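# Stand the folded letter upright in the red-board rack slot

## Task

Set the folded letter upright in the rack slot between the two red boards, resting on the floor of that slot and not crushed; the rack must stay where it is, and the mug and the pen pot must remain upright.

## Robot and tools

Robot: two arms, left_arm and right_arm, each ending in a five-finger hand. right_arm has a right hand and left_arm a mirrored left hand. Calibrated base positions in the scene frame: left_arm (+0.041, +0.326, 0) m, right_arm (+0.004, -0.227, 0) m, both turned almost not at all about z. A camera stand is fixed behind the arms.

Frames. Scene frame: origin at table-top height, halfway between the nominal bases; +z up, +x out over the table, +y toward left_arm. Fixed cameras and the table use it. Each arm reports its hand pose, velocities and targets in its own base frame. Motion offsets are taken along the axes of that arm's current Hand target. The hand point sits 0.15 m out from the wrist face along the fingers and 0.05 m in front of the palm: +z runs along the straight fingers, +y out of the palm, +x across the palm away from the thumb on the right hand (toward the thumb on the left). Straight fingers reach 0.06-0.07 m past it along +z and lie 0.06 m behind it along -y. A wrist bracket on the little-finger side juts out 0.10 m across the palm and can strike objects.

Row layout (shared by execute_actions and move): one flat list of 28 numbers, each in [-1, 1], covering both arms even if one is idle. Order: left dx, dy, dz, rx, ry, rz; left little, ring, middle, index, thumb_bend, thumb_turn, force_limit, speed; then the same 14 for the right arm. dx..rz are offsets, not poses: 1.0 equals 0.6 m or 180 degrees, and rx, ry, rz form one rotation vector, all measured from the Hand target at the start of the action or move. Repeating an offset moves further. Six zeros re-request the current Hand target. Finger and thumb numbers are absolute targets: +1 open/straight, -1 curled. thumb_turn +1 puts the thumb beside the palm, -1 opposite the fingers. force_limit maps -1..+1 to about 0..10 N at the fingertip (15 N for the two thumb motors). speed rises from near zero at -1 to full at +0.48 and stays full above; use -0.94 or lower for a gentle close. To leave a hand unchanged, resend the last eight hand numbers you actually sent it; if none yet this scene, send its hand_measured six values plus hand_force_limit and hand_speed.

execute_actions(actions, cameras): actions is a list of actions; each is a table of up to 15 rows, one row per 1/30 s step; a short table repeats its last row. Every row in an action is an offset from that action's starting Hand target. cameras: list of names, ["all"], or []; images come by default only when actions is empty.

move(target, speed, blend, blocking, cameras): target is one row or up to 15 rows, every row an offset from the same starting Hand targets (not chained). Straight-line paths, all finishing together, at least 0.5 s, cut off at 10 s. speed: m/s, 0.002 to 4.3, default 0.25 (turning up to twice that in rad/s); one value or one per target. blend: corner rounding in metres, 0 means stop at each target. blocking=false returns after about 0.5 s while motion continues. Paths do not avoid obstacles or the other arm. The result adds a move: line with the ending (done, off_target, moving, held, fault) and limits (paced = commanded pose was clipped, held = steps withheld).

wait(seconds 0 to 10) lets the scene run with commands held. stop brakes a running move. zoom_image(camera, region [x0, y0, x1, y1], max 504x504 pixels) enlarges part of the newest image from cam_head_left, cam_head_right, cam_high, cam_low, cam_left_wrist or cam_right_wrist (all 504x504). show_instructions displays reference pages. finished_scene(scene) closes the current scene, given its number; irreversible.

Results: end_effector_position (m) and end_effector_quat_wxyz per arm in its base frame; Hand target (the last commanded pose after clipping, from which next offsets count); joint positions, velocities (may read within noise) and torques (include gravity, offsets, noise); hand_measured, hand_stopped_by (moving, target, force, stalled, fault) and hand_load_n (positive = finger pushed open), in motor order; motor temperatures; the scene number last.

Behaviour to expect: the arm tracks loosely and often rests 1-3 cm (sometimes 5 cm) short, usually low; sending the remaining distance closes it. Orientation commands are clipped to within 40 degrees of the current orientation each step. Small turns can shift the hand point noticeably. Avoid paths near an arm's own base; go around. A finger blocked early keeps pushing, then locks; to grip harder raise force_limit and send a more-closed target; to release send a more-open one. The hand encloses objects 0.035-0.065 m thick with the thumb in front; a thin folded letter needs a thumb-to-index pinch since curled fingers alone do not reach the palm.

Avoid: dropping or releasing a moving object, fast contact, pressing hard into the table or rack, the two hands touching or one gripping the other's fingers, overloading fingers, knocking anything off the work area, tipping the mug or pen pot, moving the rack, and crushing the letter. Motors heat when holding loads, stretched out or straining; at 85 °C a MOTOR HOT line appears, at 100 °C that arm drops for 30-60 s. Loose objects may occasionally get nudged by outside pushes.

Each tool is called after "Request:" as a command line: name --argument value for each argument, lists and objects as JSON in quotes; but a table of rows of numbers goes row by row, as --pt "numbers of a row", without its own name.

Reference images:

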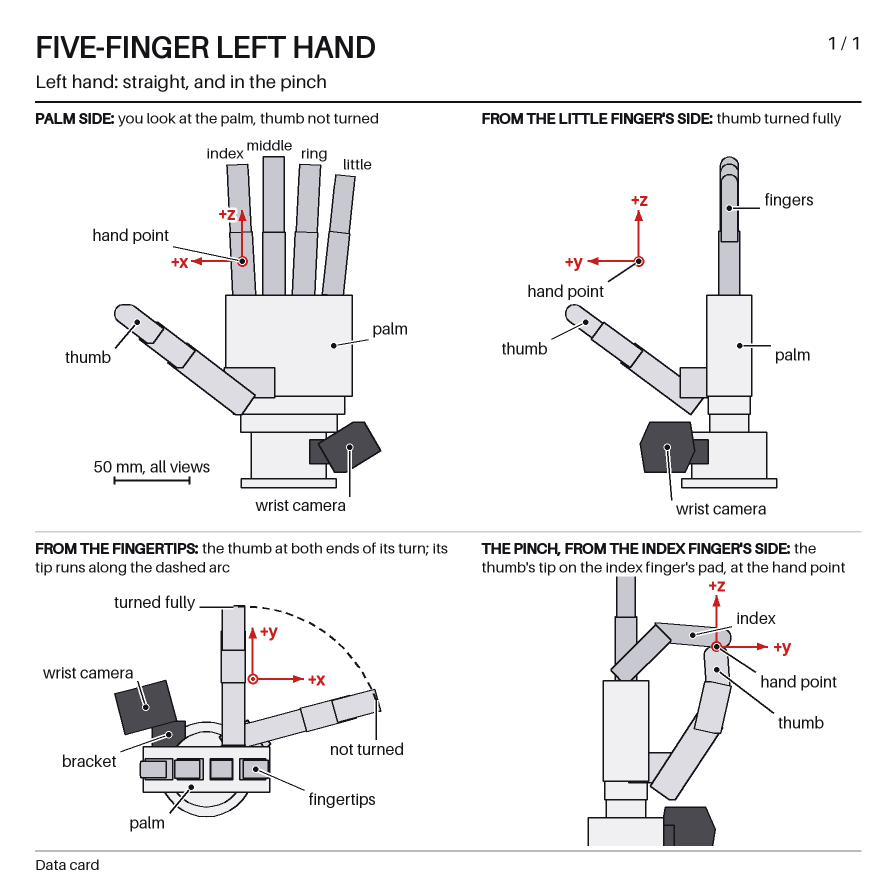

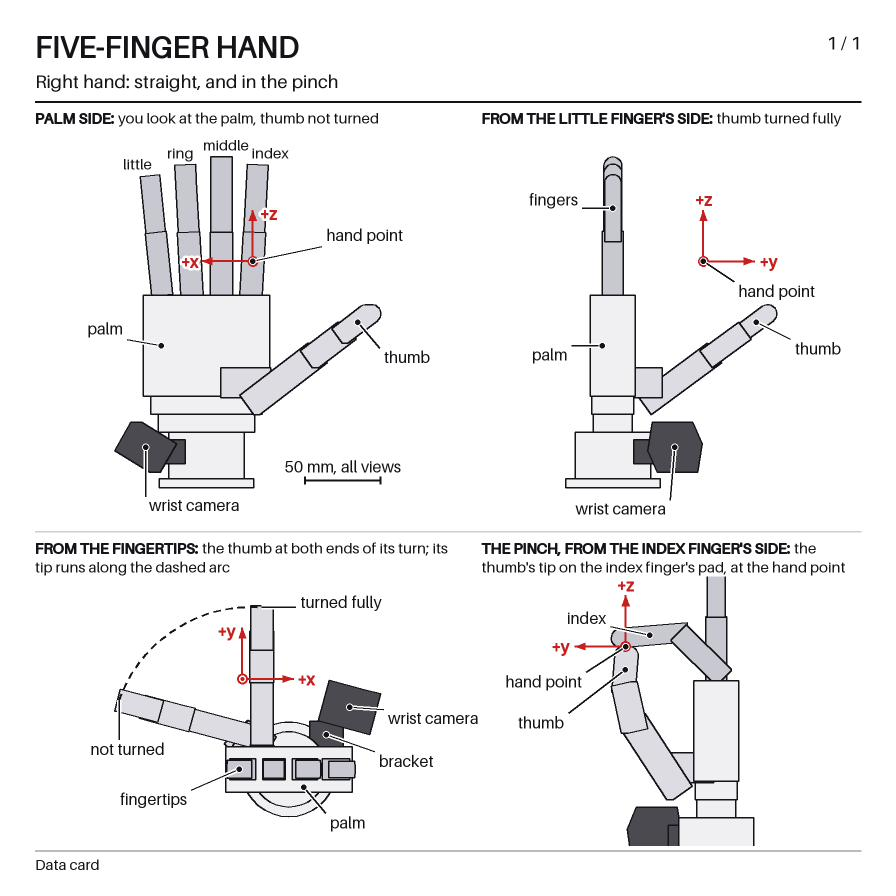

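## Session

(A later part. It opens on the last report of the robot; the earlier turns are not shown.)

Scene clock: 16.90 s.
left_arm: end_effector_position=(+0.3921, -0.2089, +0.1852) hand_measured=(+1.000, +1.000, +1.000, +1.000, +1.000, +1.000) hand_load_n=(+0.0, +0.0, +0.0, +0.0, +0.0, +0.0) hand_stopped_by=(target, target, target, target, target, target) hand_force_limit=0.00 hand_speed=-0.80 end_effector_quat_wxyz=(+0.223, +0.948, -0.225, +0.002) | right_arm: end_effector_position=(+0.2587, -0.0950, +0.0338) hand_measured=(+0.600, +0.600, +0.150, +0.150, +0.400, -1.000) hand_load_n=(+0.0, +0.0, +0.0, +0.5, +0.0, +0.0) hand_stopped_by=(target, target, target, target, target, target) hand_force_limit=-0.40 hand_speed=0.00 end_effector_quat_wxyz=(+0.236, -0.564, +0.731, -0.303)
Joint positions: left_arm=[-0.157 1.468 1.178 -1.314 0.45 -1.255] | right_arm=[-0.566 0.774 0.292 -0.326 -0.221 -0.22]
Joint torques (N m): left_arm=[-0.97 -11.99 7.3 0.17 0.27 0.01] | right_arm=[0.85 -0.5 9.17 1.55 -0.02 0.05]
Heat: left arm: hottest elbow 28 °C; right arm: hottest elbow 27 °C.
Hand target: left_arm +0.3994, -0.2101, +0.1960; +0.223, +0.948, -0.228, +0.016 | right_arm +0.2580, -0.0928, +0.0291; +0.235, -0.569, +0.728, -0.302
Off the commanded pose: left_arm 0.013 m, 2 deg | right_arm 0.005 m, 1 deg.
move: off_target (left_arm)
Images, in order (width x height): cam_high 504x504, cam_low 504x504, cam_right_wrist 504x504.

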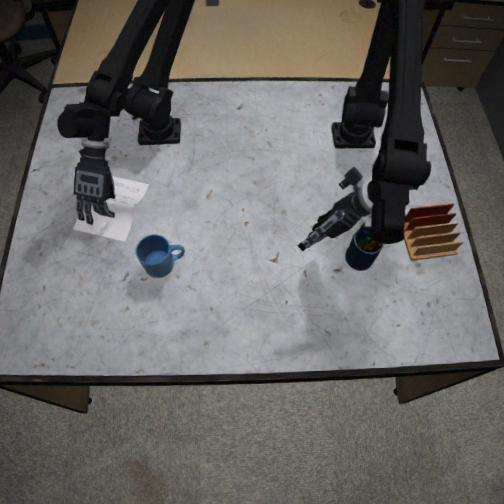

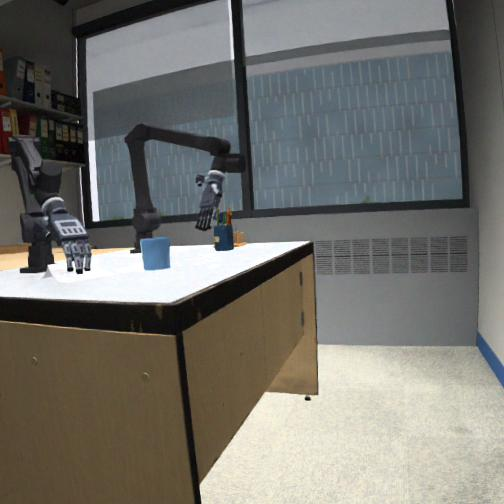

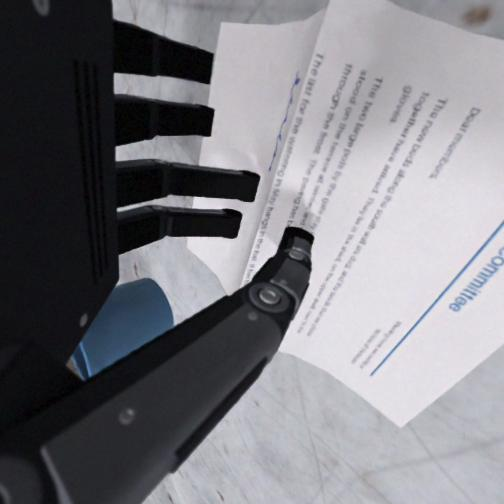

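Request:
move --target '[0,0,0,0,0,0,1,1,1,1,1,1,0,-0.8,0,0,0,0,0,0,0.6,0.6,-0.5,-0.5,0.05,-1,-0.3,-0.5]' --speed 0.06 --cameras '["cam_high","cam_low","cam_right_wrist"]'

Request:
zoom_image --camera "cam_high" --region '[50, 150, 150, 250]'

Request:
zoom_image --camera "cam_right_wrist" --region '[150, 100, 400, 350]'

Scene clock: 17.70 s.
left_arm: end_effector_position=(+0.3921, -0.2089, +0.1852) hand_measured=(+1.000, +1.000, +1.000, +1.000, +1.000, +1.000) hand_load_n=(+0.0, +0.0, +0.0, +0.0, +0.0, +0.0) hand_stopped_by=(target, target, target, target, target, target) hand_force_limit=0.00 hand_speed=-0.80 end_effector_quat_wxyz=(+0.223, +0.948, -0.225, +0.002) | right_arm: end_effector_position=(+0.2589, -0.0951, +0.0339) hand_measured=(+0.600, +0.600, -0.256, -0.300, +0.174, -1.000) hand_load_n=(+0.0, -0.5, +7.5, +14.5, +10.5, -0.5) hand_stopped_by=(target, target, force, force, force, target) hand_force_limit=-0.30 hand_speed=-0.50 end_effector_quat_wxyz=(+0.236, -0.564, +0.731, -0.303)
Joint positions: left_arm=[-0.157 1.468 1.178 -1.314 0.45 -1.255] | right_arm=[-0.566 0.774 0.292 -0.325 -0.221 -0.22]
Joint torques (N m): left_arm=[-0.91 -12.16 7.27 0.13 0.25 0.02] | right_arm=[0.79 -0.38 9.2 1.47 -0.02 0.06]
Heat: left arm: hottest elbow 28 °C; right arm: hottest elbow 27 °C.
Hand target: left_arm +0.3994, -0.2101, +0.1960; +0.223, +0.948, -0.228, +0.016 | right_arm +0.2581, -0.0928, +0.0291; +0.235, -0.569, +0.728, -0.302
Off the commanded pose: left_arm 0.013 m, 2 deg | right_arm 0.005 m, 1 deg.
move: off_target (left_arm)
Images, in order (width x height): cam_high 504x504, cam_low 504x504, cam_right_wrist 504x504.

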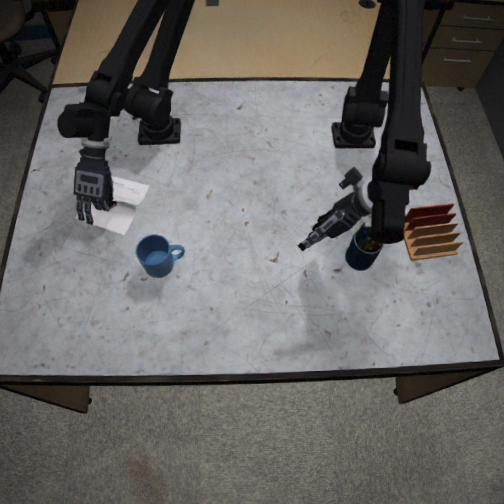

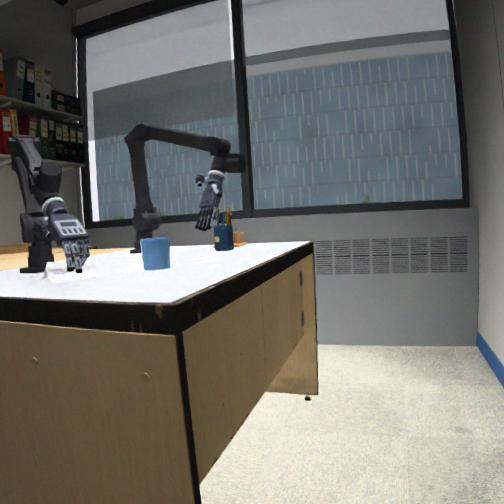

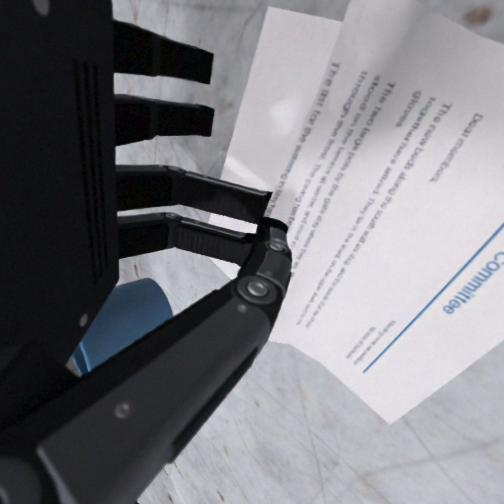

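Scaled by 5.040 from the camera's 504x504 image, which has a finer 720x720 frame.

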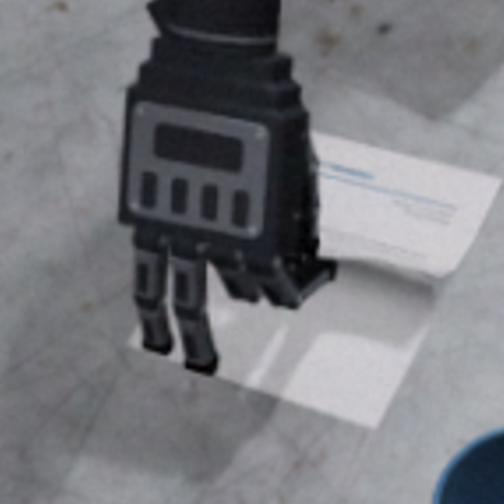

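Scaled by 2.016 from the camera's 504x504 image, which has a finer 720x720 frame.

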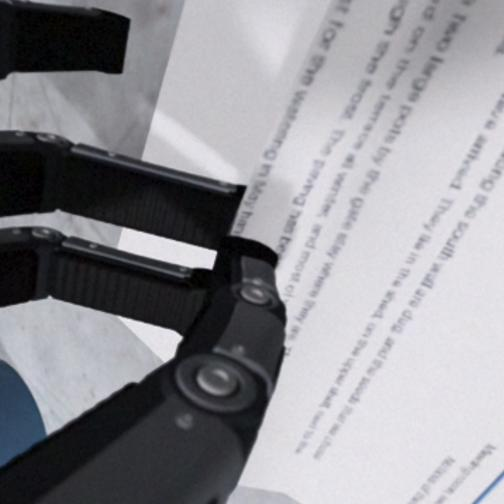

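Request:
move --target '[0,0,0,0,0,0,1,1,1,1,1,1,0,-0.8,0,-0.16,-0.16,0,0,0,0.6,0.6,-0.28,-0.5,0.05,-1,-0.3,-0.8]' --speed 0.1 --cameras '["cam_high","cam_low","cam_right_wrist","cam_head_left"]'

Request:
zoom_image --camera "cam_low" --region '[0, 205, 120, 305]'

Request:
zoom_image --camera "cam_high" --region '[40, 130, 150, 240]'

Scene clock: 19.73 s.
left_arm: end_effector_position=(+0.3921, -0.2089, +0.1852) hand_measured=(+1.000, +1.000, +1.000, +1.000, +1.000, +1.000) hand_load_n=(+0.0, +0.0, +0.0, +0.0, +0.0, +0.0) hand_stopped_by=(target, target, target, target, target, target) hand_force_limit=0.00 hand_speed=-0.80 end_effector_quat_wxyz=(+0.223, +0.948, -0.225, +0.002) | right_arm: end_effector_position=(+0.2478, -0.0871, +0.1378) hand_measured=(+0.600, +0.600, -0.256, -0.300, +0.174, -1.000) hand_load_n=(+0.0, +0.0, +7.5, +14.5, +11.0, +0.0) hand_stopped_by=(target, target, force, force, force, target) hand_force_limit=-0.30 hand_speed=-0.80 end_effector_quat_wxyz=(+0.227, -0.569, +0.739, -0.280)
Joint positions: left_arm=[-0.157 1.468 1.178 -1.314 0.45 -1.255] | right_arm=[-0.561 0.628 0.548 -0.779 -0.218 -0.22]
Joint torques (N m): left_arm=[-0.97 -12.1 7.25 0.12 0.27 0] | right_arm=[0.5 -0.73 15.97 0.66 -0.09 0.07]
Heat: left arm: hottest elbow 28 °C; right arm: hottest elbow 28 °C.
Hand target: left_arm +0.3994, -0.2101, +0.1960; +0.223, +0.948, -0.228, +0.016 | right_arm +0.2582, -0.0927, +0.1650; +0.235, -0.569, +0.728, -0.302
Off the commanded pose: left_arm 0.013 m, 2 deg | right_arm 0.030 m, 3 deg.
move: off_target (left_arm, right_arm)
Images, in order (width x height): cam_head_left 504x504, cam_high 504x504, cam_low 504x504, cam_right_wrist 504x504.

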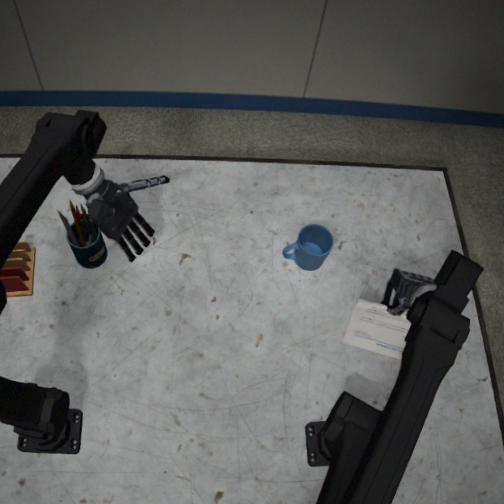

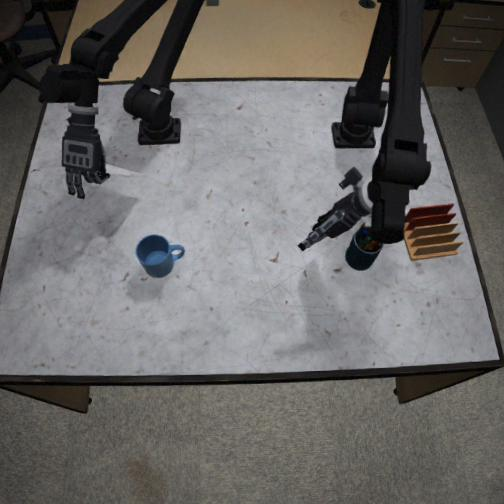

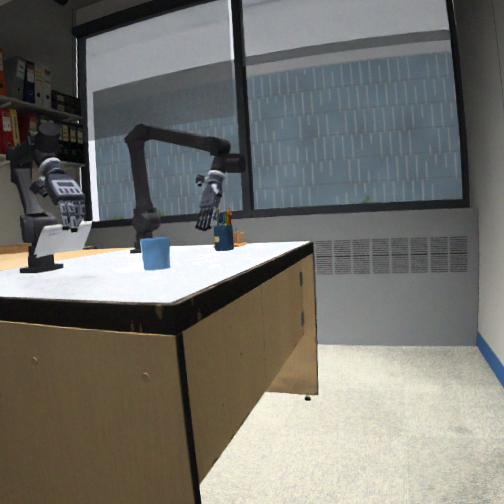

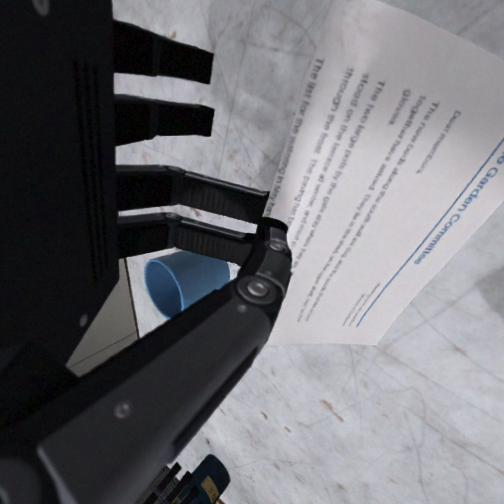

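Scaled by 4.200 from the camera's 504x504 image, which has a finer 720x720 frame.

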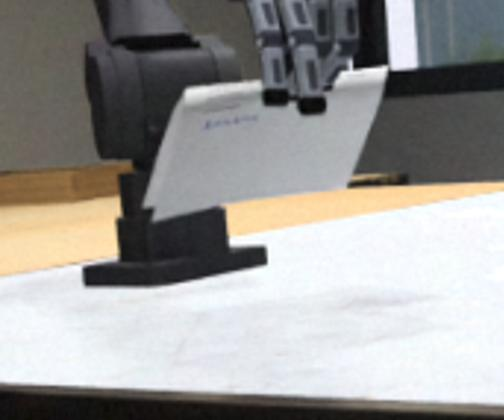

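Scaled by 4.582 from the camera's 504x504 image, which has a finer 720x720 frame.

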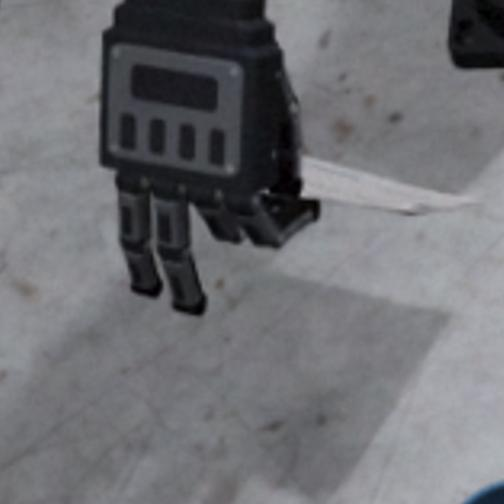

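Request:
zoom_image --camera "cam_head_left" --region '[330, 250, 450, 370]'

Request:
zoom_image --camera "cam_high" --region '[90, 155, 150, 195]'

Scaled by 4.200 from the camera's 504x504 image, which has a finer 720x720 frame.

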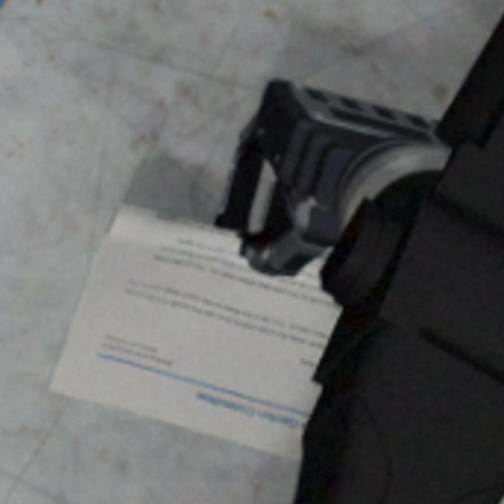

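Scaled by 8.400 from the camera's 504x504 image, which has a finer 720x720 frame.

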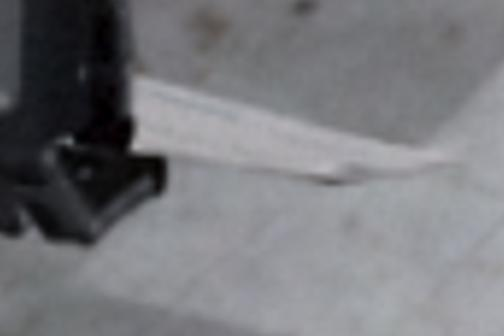

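Request:
move --pt "0.0286 0.09 -0.1953 0 0 0 1 1 1 1 1 1 0 -0.8 -0.0565 -0.1322 -0.1035 0 0 0 0.6 0.6 -0.28 -0.5 0.05 -1 -0.3 -0.8" --pt "-0.3031 -0.1803 -0.376 0.387 0.0838 0.3957 0.6 0.6 0.15 0.15 0.4 -1 -0.4 0 -0.6298 -0.1728 -0.0512 0.2212 -0.0681 -0.0313 0.6 0.6 -0.28 -0.5 0.05 -1 -0.3 -0.8" --speed 0.22 --blend '[0.03, 0]' --cameras '["all"]'

Scene clock: 28.27 s.
left_arm: end_effector_position=(+0.2985, +0.0484, +0.3306) hand_measured=(+0.600, +0.600, +0.150, +0.150, +0.400, -1.000) hand_load_n=(+0.0, +0.0, +0.0, +0.0, +0.0, +0.0) hand_stopped_by=(target, target, target, target, target, target) hand_force_limit=-0.40 hand_speed=0.00 end_effector_quat_wxyz=(-0.339, +0.601, -0.627, +0.361) | right_arm: end_effector_position=(+0.4012, +0.2603, +0.2634) hand_measured=(+0.600, +0.600, -0.256, -0.300, +0.174, -1.000) hand_load_n=(+0.0, +0.0, +7.0, +14.5, +10.5, +0.0) hand_stopped_by=(target, target, force, force, force, target) hand_force_limit=-0.30 hand_speed=-0.80 end_effector_quat_wxyz=(+0.476, -0.513, +0.530, -0.478)
Joint positions: left_arm=[0.491 0.642 0.939 -0.902 0.461 0.288] | right_arm=[0.831 1.032 0.656 0.242 0.845 0.114]
Joint torques (N m): left_arm=[-0.79 -0.5 6.35 2.14 0.22 0.06] | right_arm=[0.73 -5.19 9.99 1.7 0.2 -0.05]
Heat: left arm: hottest elbow 29 °C; right arm: hottest elbow 29 °C.
Hand target: left_arm +0.3001, +0.0502, +0.3304; -0.345, +0.597, -0.627, +0.362 | right_arm +0.3998, +0.2616, +0.2594; +0.474, -0.518, +0.525, -0.481
Off the commanded pose: left_arm 0.002 m, 1 deg | right_arm 0.004 m, 1 deg.
move: done

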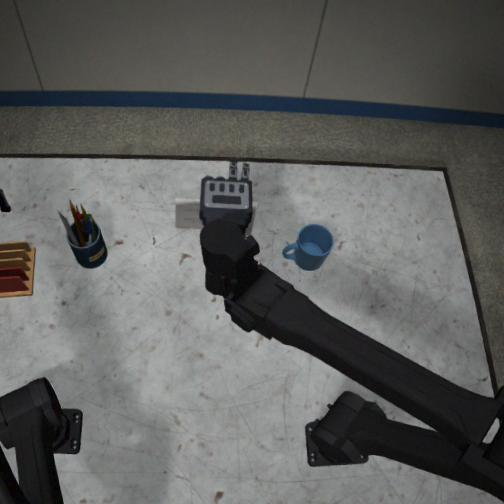

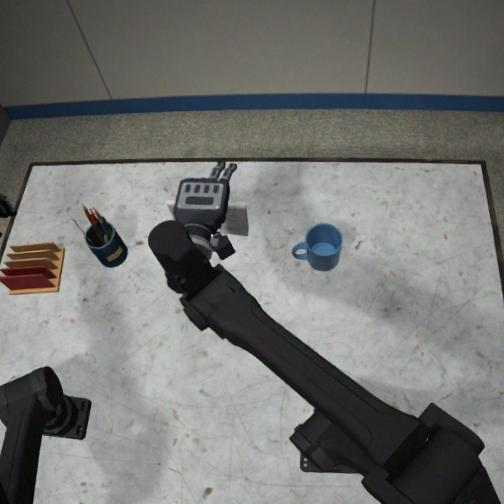

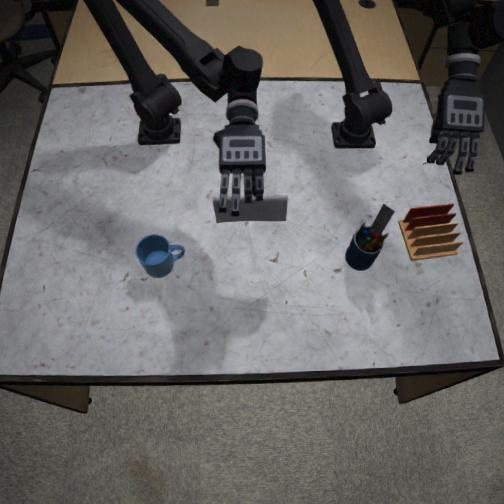

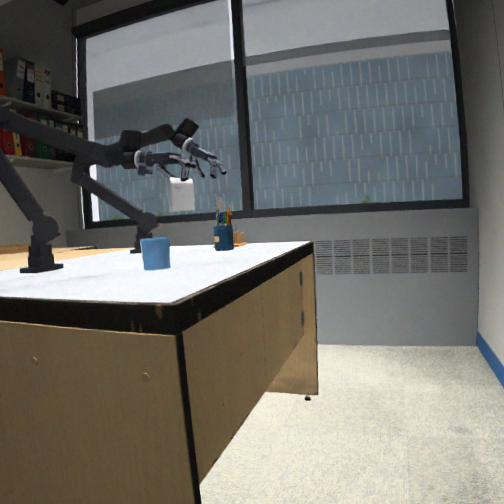

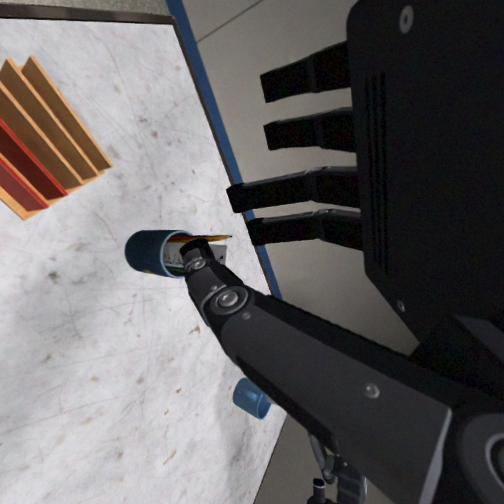

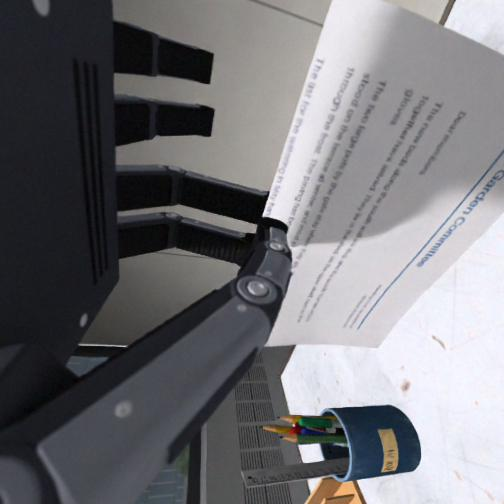

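Request:
zoom_image --camera "cam_high" --region '[200, 150, 300, 250]'

Request:
zoom_image --camera "cam_low" --region '[130, 110, 250, 260]'

Request:
zoom_image --camera "cam_high" --region '[335, 185, 475, 285]'

Request:
zoom_image --camera "cam_head_right" --region '[0, 190, 130, 310]'

Scaled by 5.040 from the camera's 504x504 image, which has a finer 720x720 frame.

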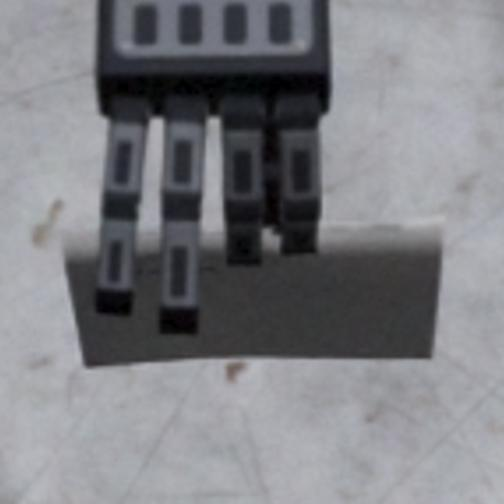

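Scaled by 3.360 from the camera's 504x504 image, which has a finer 720x720 frame.

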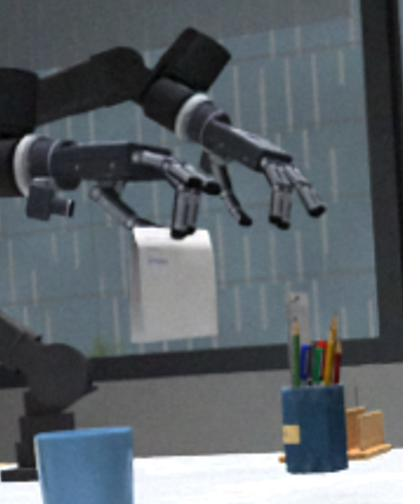

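Scaled by 3.600 from the camera's 504x504 image, which has a finer 720x720 frame.

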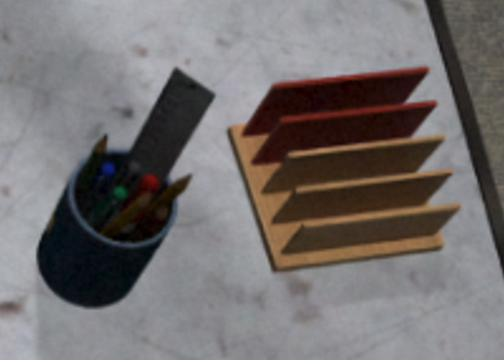

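Scaled by 3.877 from the camera's 504x504 image, which has a finer 720x720 frame.

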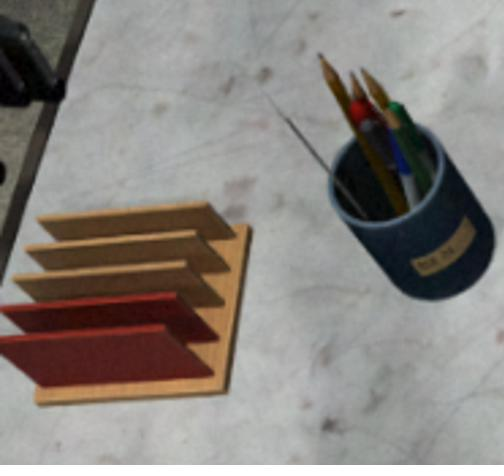

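Request:
move --target '[0,0,0,0,0,0,0.6,0.6,0.15,0.15,0.4,-1,-0.4,0,0,0.2657,0.0233,0,0,0,0.6,0.6,-0.28,-0.5,0.05,-1,-0.3,-0.8]' --speed 0.15 --cameras '["cam_high","cam_low"]'

Request:
zoom_image --camera "cam_low" --region '[130, 190, 250, 290]'

Request:
zoom_image --camera "cam_high" --region '[200, 170, 300, 270]'

Scene clock: 30.40 s.
left_arm: end_effector_position=(+0.2985, +0.0484, +0.3306) hand_measured=(+0.600, +0.600, +0.150, +0.150, +0.400, -1.000) hand_load_n=(+0.0, +0.0, +0.0, +0.0, +0.0, +0.0) hand_stopped_by=(target, target, target, target, target, target) hand_force_limit=-0.40 hand_speed=0.00 end_effector_quat_wxyz=(-0.339, +0.601, -0.627, +0.361) | right_arm: end_effector_position=(+0.4026, +0.2617, +0.1012) hand_measured=(+0.600, +0.600, -0.256, -0.300, +0.174, -1.000) hand_load_n=(+0.0, +0.0, +7.0, +14.0, +10.5, +0.0) hand_stopped_by=(target, target, force, force, force, target) hand_force_limit=-0.30 hand_speed=-0.80 end_effector_quat_wxyz=(+0.475, -0.514, +0.530, -0.479)
Joint positions: left_arm=[0.491 0.642 0.939 -0.902 0.461 0.288] | right_arm=[0.831 1.453 0.429 0.888 0.845 0.114]
Joint torques (N m): left_arm=[-0.62 -0.79 6.35 2.14 0.23 0.05] | right_arm=[0.67 -8.06 5.98 1.61 0.17 -0.04]
Heat: left arm: hottest elbow 29 °C; right arm: hottest elbow 29 °C.
Hand target: left_arm +0.3001, +0.0502, +0.3304; -0.345, +0.597, -0.627, +0.362 | right_arm +0.3998, +0.2616, +0.0994; +0.474, -0.518, +0.525, -0.481
Off the commanded pose: left_arm 0.002 m, 1 deg | right_arm 0.003 m, 1 deg.
move: done
Images, in order (width x height): cam_high 504x504, cam_low 504x504.

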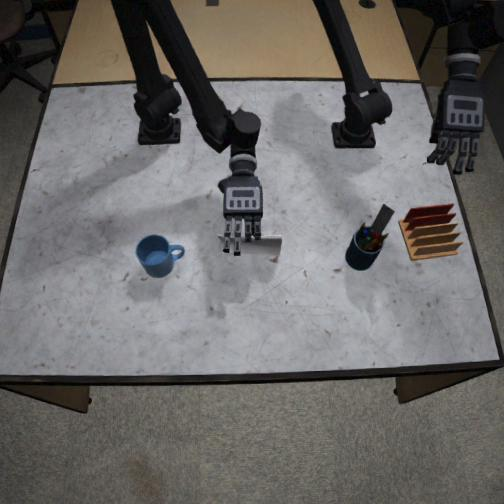

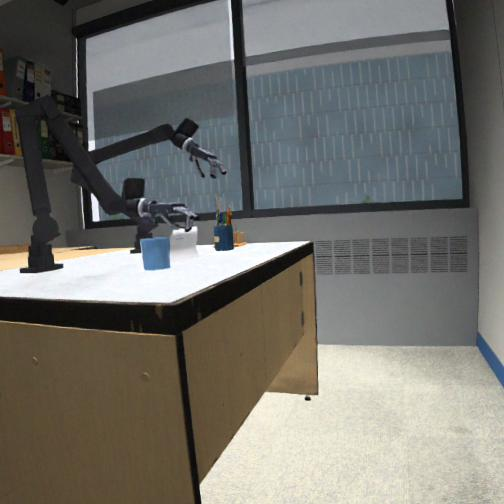

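Scaled by 4.200 from the camera's 504x504 image, which has a finer 720x720 frame.

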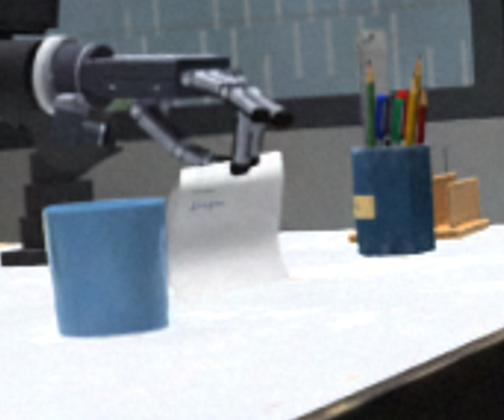

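Scaled by 5.040 from the camera's 504x504 image, which has a finer 720x720 frame.

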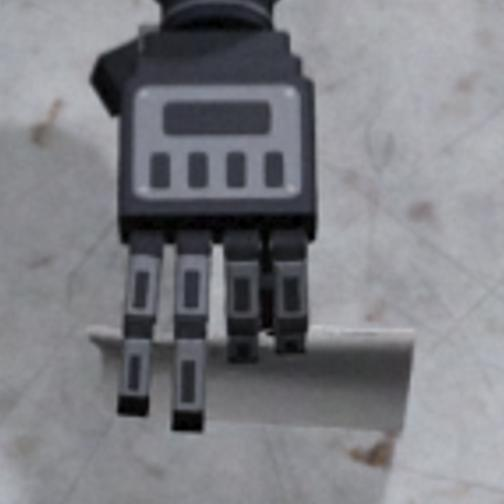

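Request:
move --target '[0,0,0,0,0,0,0.6,0.6,0.15,0.15,0.4,-1,-0.4,0,0,0,0,0,0,0,0.6,0.6,0.2,0.2,0.5,-1,-0.3,-0.6]' --speed 0.15 --cameras '["cam_high","cam_low","cam_head_right"]'

Request:
zoom_image --camera "cam_low" --region '[130, 190, 250, 290]'

Request:
zoom_image --camera "cam_high" --region '[200, 170, 300, 270]'

Scene clock: 31.43 s.
left_arm: end_effector_position=(+0.2985, +0.0484, +0.3306) hand_measured=(+0.600, +0.600, +0.150, +0.150, +0.400, -1.000) hand_load_n=(+0.0, +0.0, +0.0, +0.0, +0.0, +0.0) hand_stopped_by=(target, target, target, target, target, target) hand_force_limit=-0.40 hand_speed=0.00 end_effector_quat_wxyz=(-0.339, +0.601, -0.627, +0.361) | right_arm: end_effector_position=(+0.4026, +0.2617, +0.1013) hand_measured=(+0.600, +0.600, +0.200, +0.200, +0.500, -1.000) hand_load_n=(+0.0, -0.5, +0.0, +0.0, +0.0, +0.0) hand_stopped_by=(target, target, target, target, target, target) hand_force_limit=-0.30 hand_speed=-0.60 end_effector_quat_wxyz=(+0.475, -0.514, +0.530, -0.479)
Joint positions: left_arm=[0.491 0.642 0.939 -0.902 0.461 0.288] | right_arm=[0.831 1.453 0.429 0.888 0.845 0.113]
Joint torques (N m): left_arm=[-1.03 -0.67 6.3 2.14 0.23 0.06] | right_arm=[0.62 -8.18 6 1.7 0.17 -0.04]
Heat: left arm: hottest elbow 29 °C; right arm: hottest elbow 29 °C.
Hand target: left_arm +0.3001, +0.0502, +0.3304; -0.345, +0.597, -0.627, +0.362 | right_arm +0.3999, +0.2616, +0.0994; +0.474, -0.518, +0.525, -0.481
Off the commanded pose: left_arm 0.002 m, 1 deg | right_arm 0.003 m, 1 deg.
move: done
Images, in order (width x height): cam_head_right 504x504, cam_high 504x504, cam_low 504x504.

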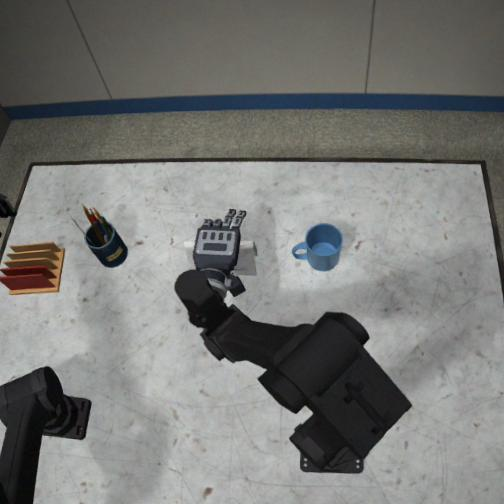

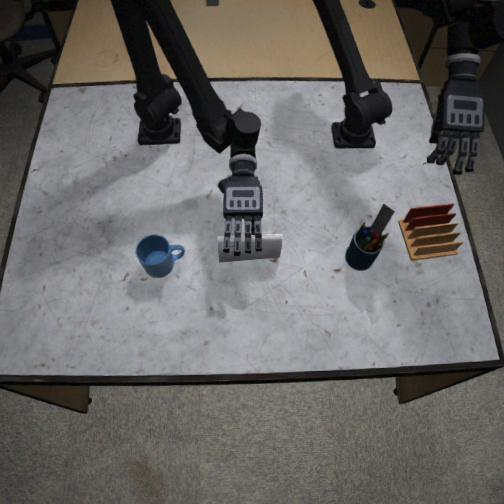

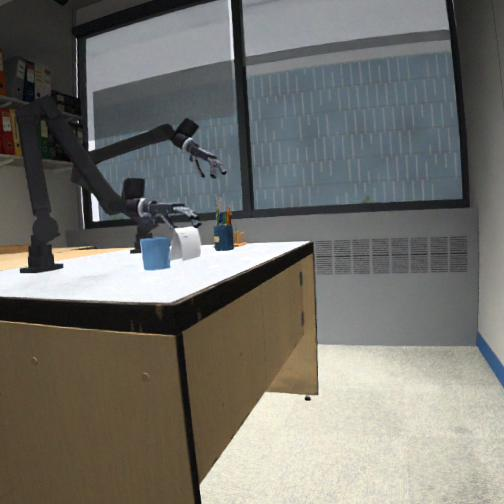

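Scaled by 4.200 from the camera's 504x504 image, which has a finer 720x720 frame.

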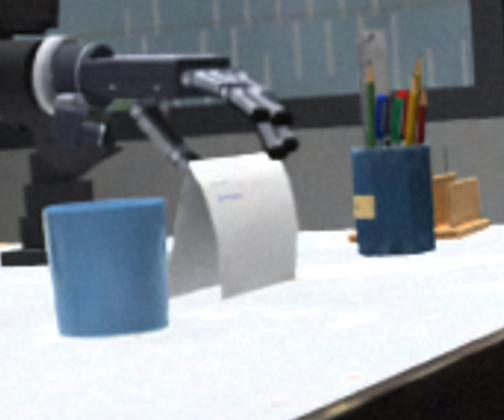

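Scaled by 5.040 from the camera's 504x504 image, which has a finer 720x720 frame.

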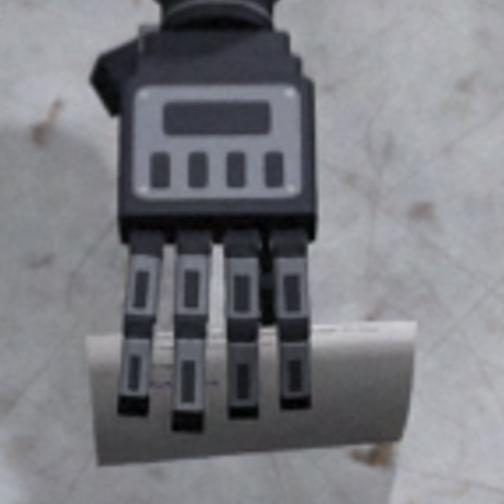

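Request:
move --pt "0 0 0 0 0 0 0.7 0.7 0.3 0.3 0.5 -1 -0.4 0 0 -0.249 -0.0218 0 0 0 0.6 0.6 0.2 0.2 0.5 -1 -0.3 -0.6" --pt "0.593 0.1033 0.188 0.083 -0.0205 -0.0087 0.7 0.7 0.3 0.3 0.5 -1 -0.4 0 0.6358 -0.3168 -0.2028 -0.083 0 0 0.6 0.6 0.2 0.2 0.5 -1 -0.3 -0.6" --speed '[0.12, 0.25]' --cameras '["cam_high","cam_low","cam_head_right","cam_left_wrist"]'

Request:
zoom_image --camera "cam_low" --region '[130, 170, 250, 290]'

Request:
zoom_image --camera "cam_high" --region '[200, 170, 300, 270]'

Request:
zoom_image --camera "cam_head_right" --region '[160, 190, 280, 310]'

Scene clock: 36.53 s.
left_arm: end_effector_position=(+0.3382, -0.2936, +0.1858) hand_measured=(+0.700, +0.700, +0.300, +0.300, +0.500, -1.000) hand_load_n=(+0.0, +0.0, +0.0, +0.0, +0.0, +0.0) hand_stopped_by=(target, target, target, target, target, target) hand_force_limit=-0.40 hand_speed=0.00 end_effector_quat_wxyz=(-0.441, +0.558, -0.581, +0.395) | right_arm: end_effector_position=(+0.2856, -0.1146, +0.2701) hand_measured=(+0.600, +0.600, +0.200, +0.200, +0.500, -1.000) hand_load_n=(+0.0, -0.5, +0.0, +0.0, +0.0, +0.0) hand_stopped_by=(target, target, target, target, target, target) hand_force_limit=-0.30 hand_speed=-0.60 end_effector_quat_wxyz=(-0.406, +0.568, -0.604, +0.386)
Joint positions: left_arm=[-1.011 1.1 0.679 -0.136 -0.971 -0.4] | right_arm=[-0.859 0.613 0.696 -0.632 -0.773 -0.348]
Joint torques (N m): left_arm=[-0.91 -7.12 9.92 1.94 -0.54 -0.06] | right_arm=[0.5 -0.62 16.51 0.81 -0.38 -0.03]
Motor temperatures (°C): left_arm=[26 25 29 23 26 24] | right_arm=[24 25 30 25 23 26]
Heat: left arm: hottest elbow 29 °C; right arm: hottest elbow 30 °C.
Hand target: left_arm +0.3494, -0.3084, +0.2200; -0.435, +0.567, -0.555, +0.426 | right_arm +0.2898, -0.1184, +0.2995; -0.403, +0.575, -0.583, +0.409
Off the commanded pose: left_arm 0.039 m, 5 deg | right_arm 0.030 m, 4 deg.
move: off_target (left_arm, right_arm)
Images, in order (width x height): cam_head_right 504x504, cam_high 504x504, cam_low 504x504, cam_left_wrist 504x504.

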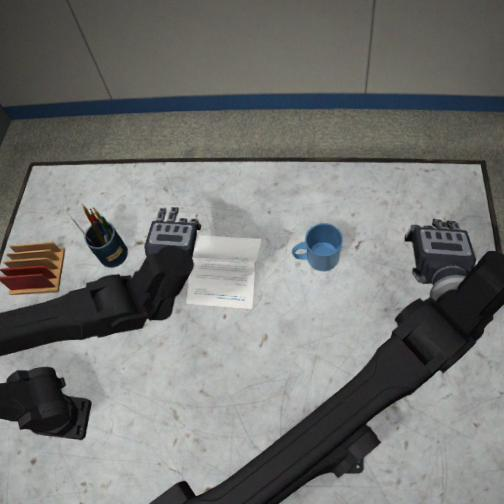

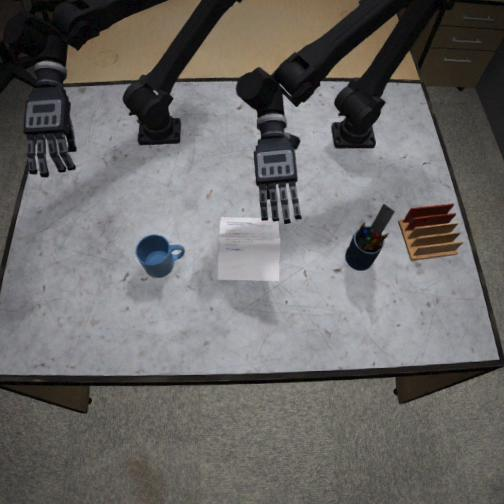

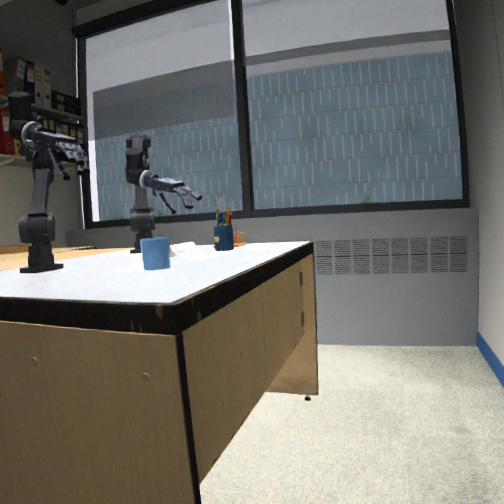

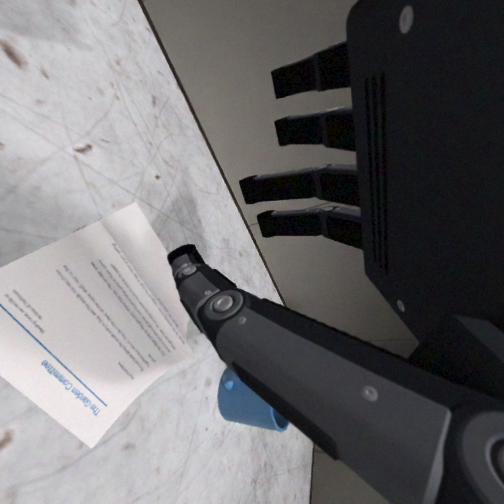

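Scaled by 4.200 from the camera's 504x504 image, which has a finer 720x720 frame.

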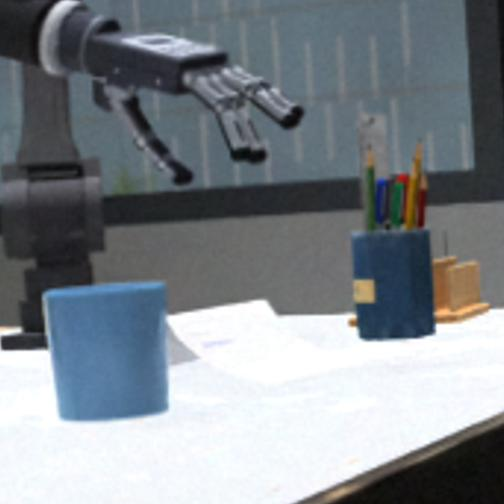

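Scaled by 5.040 from the camera's 504x504 image, which has a finer 720x720 frame.

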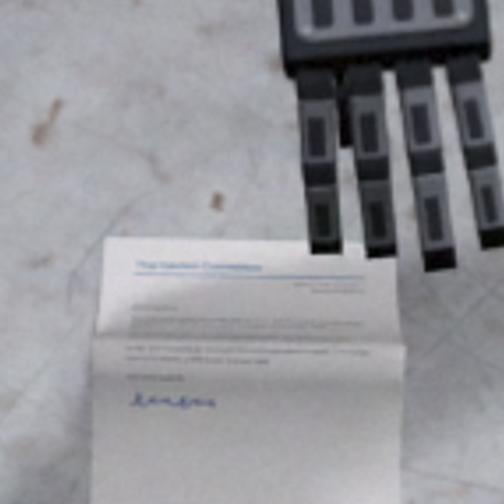

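Scaled by 4.200 from the camera's 504x504 image, which has a finer 720x720 frame.

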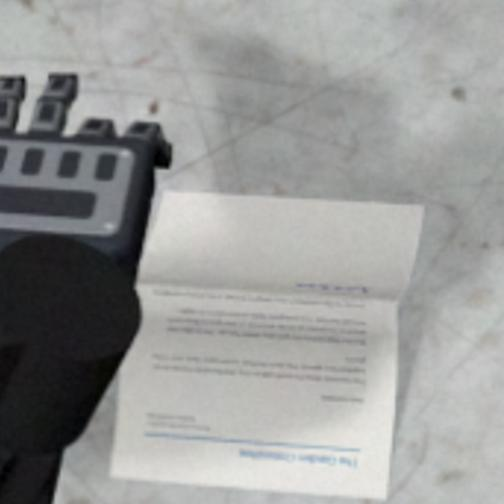

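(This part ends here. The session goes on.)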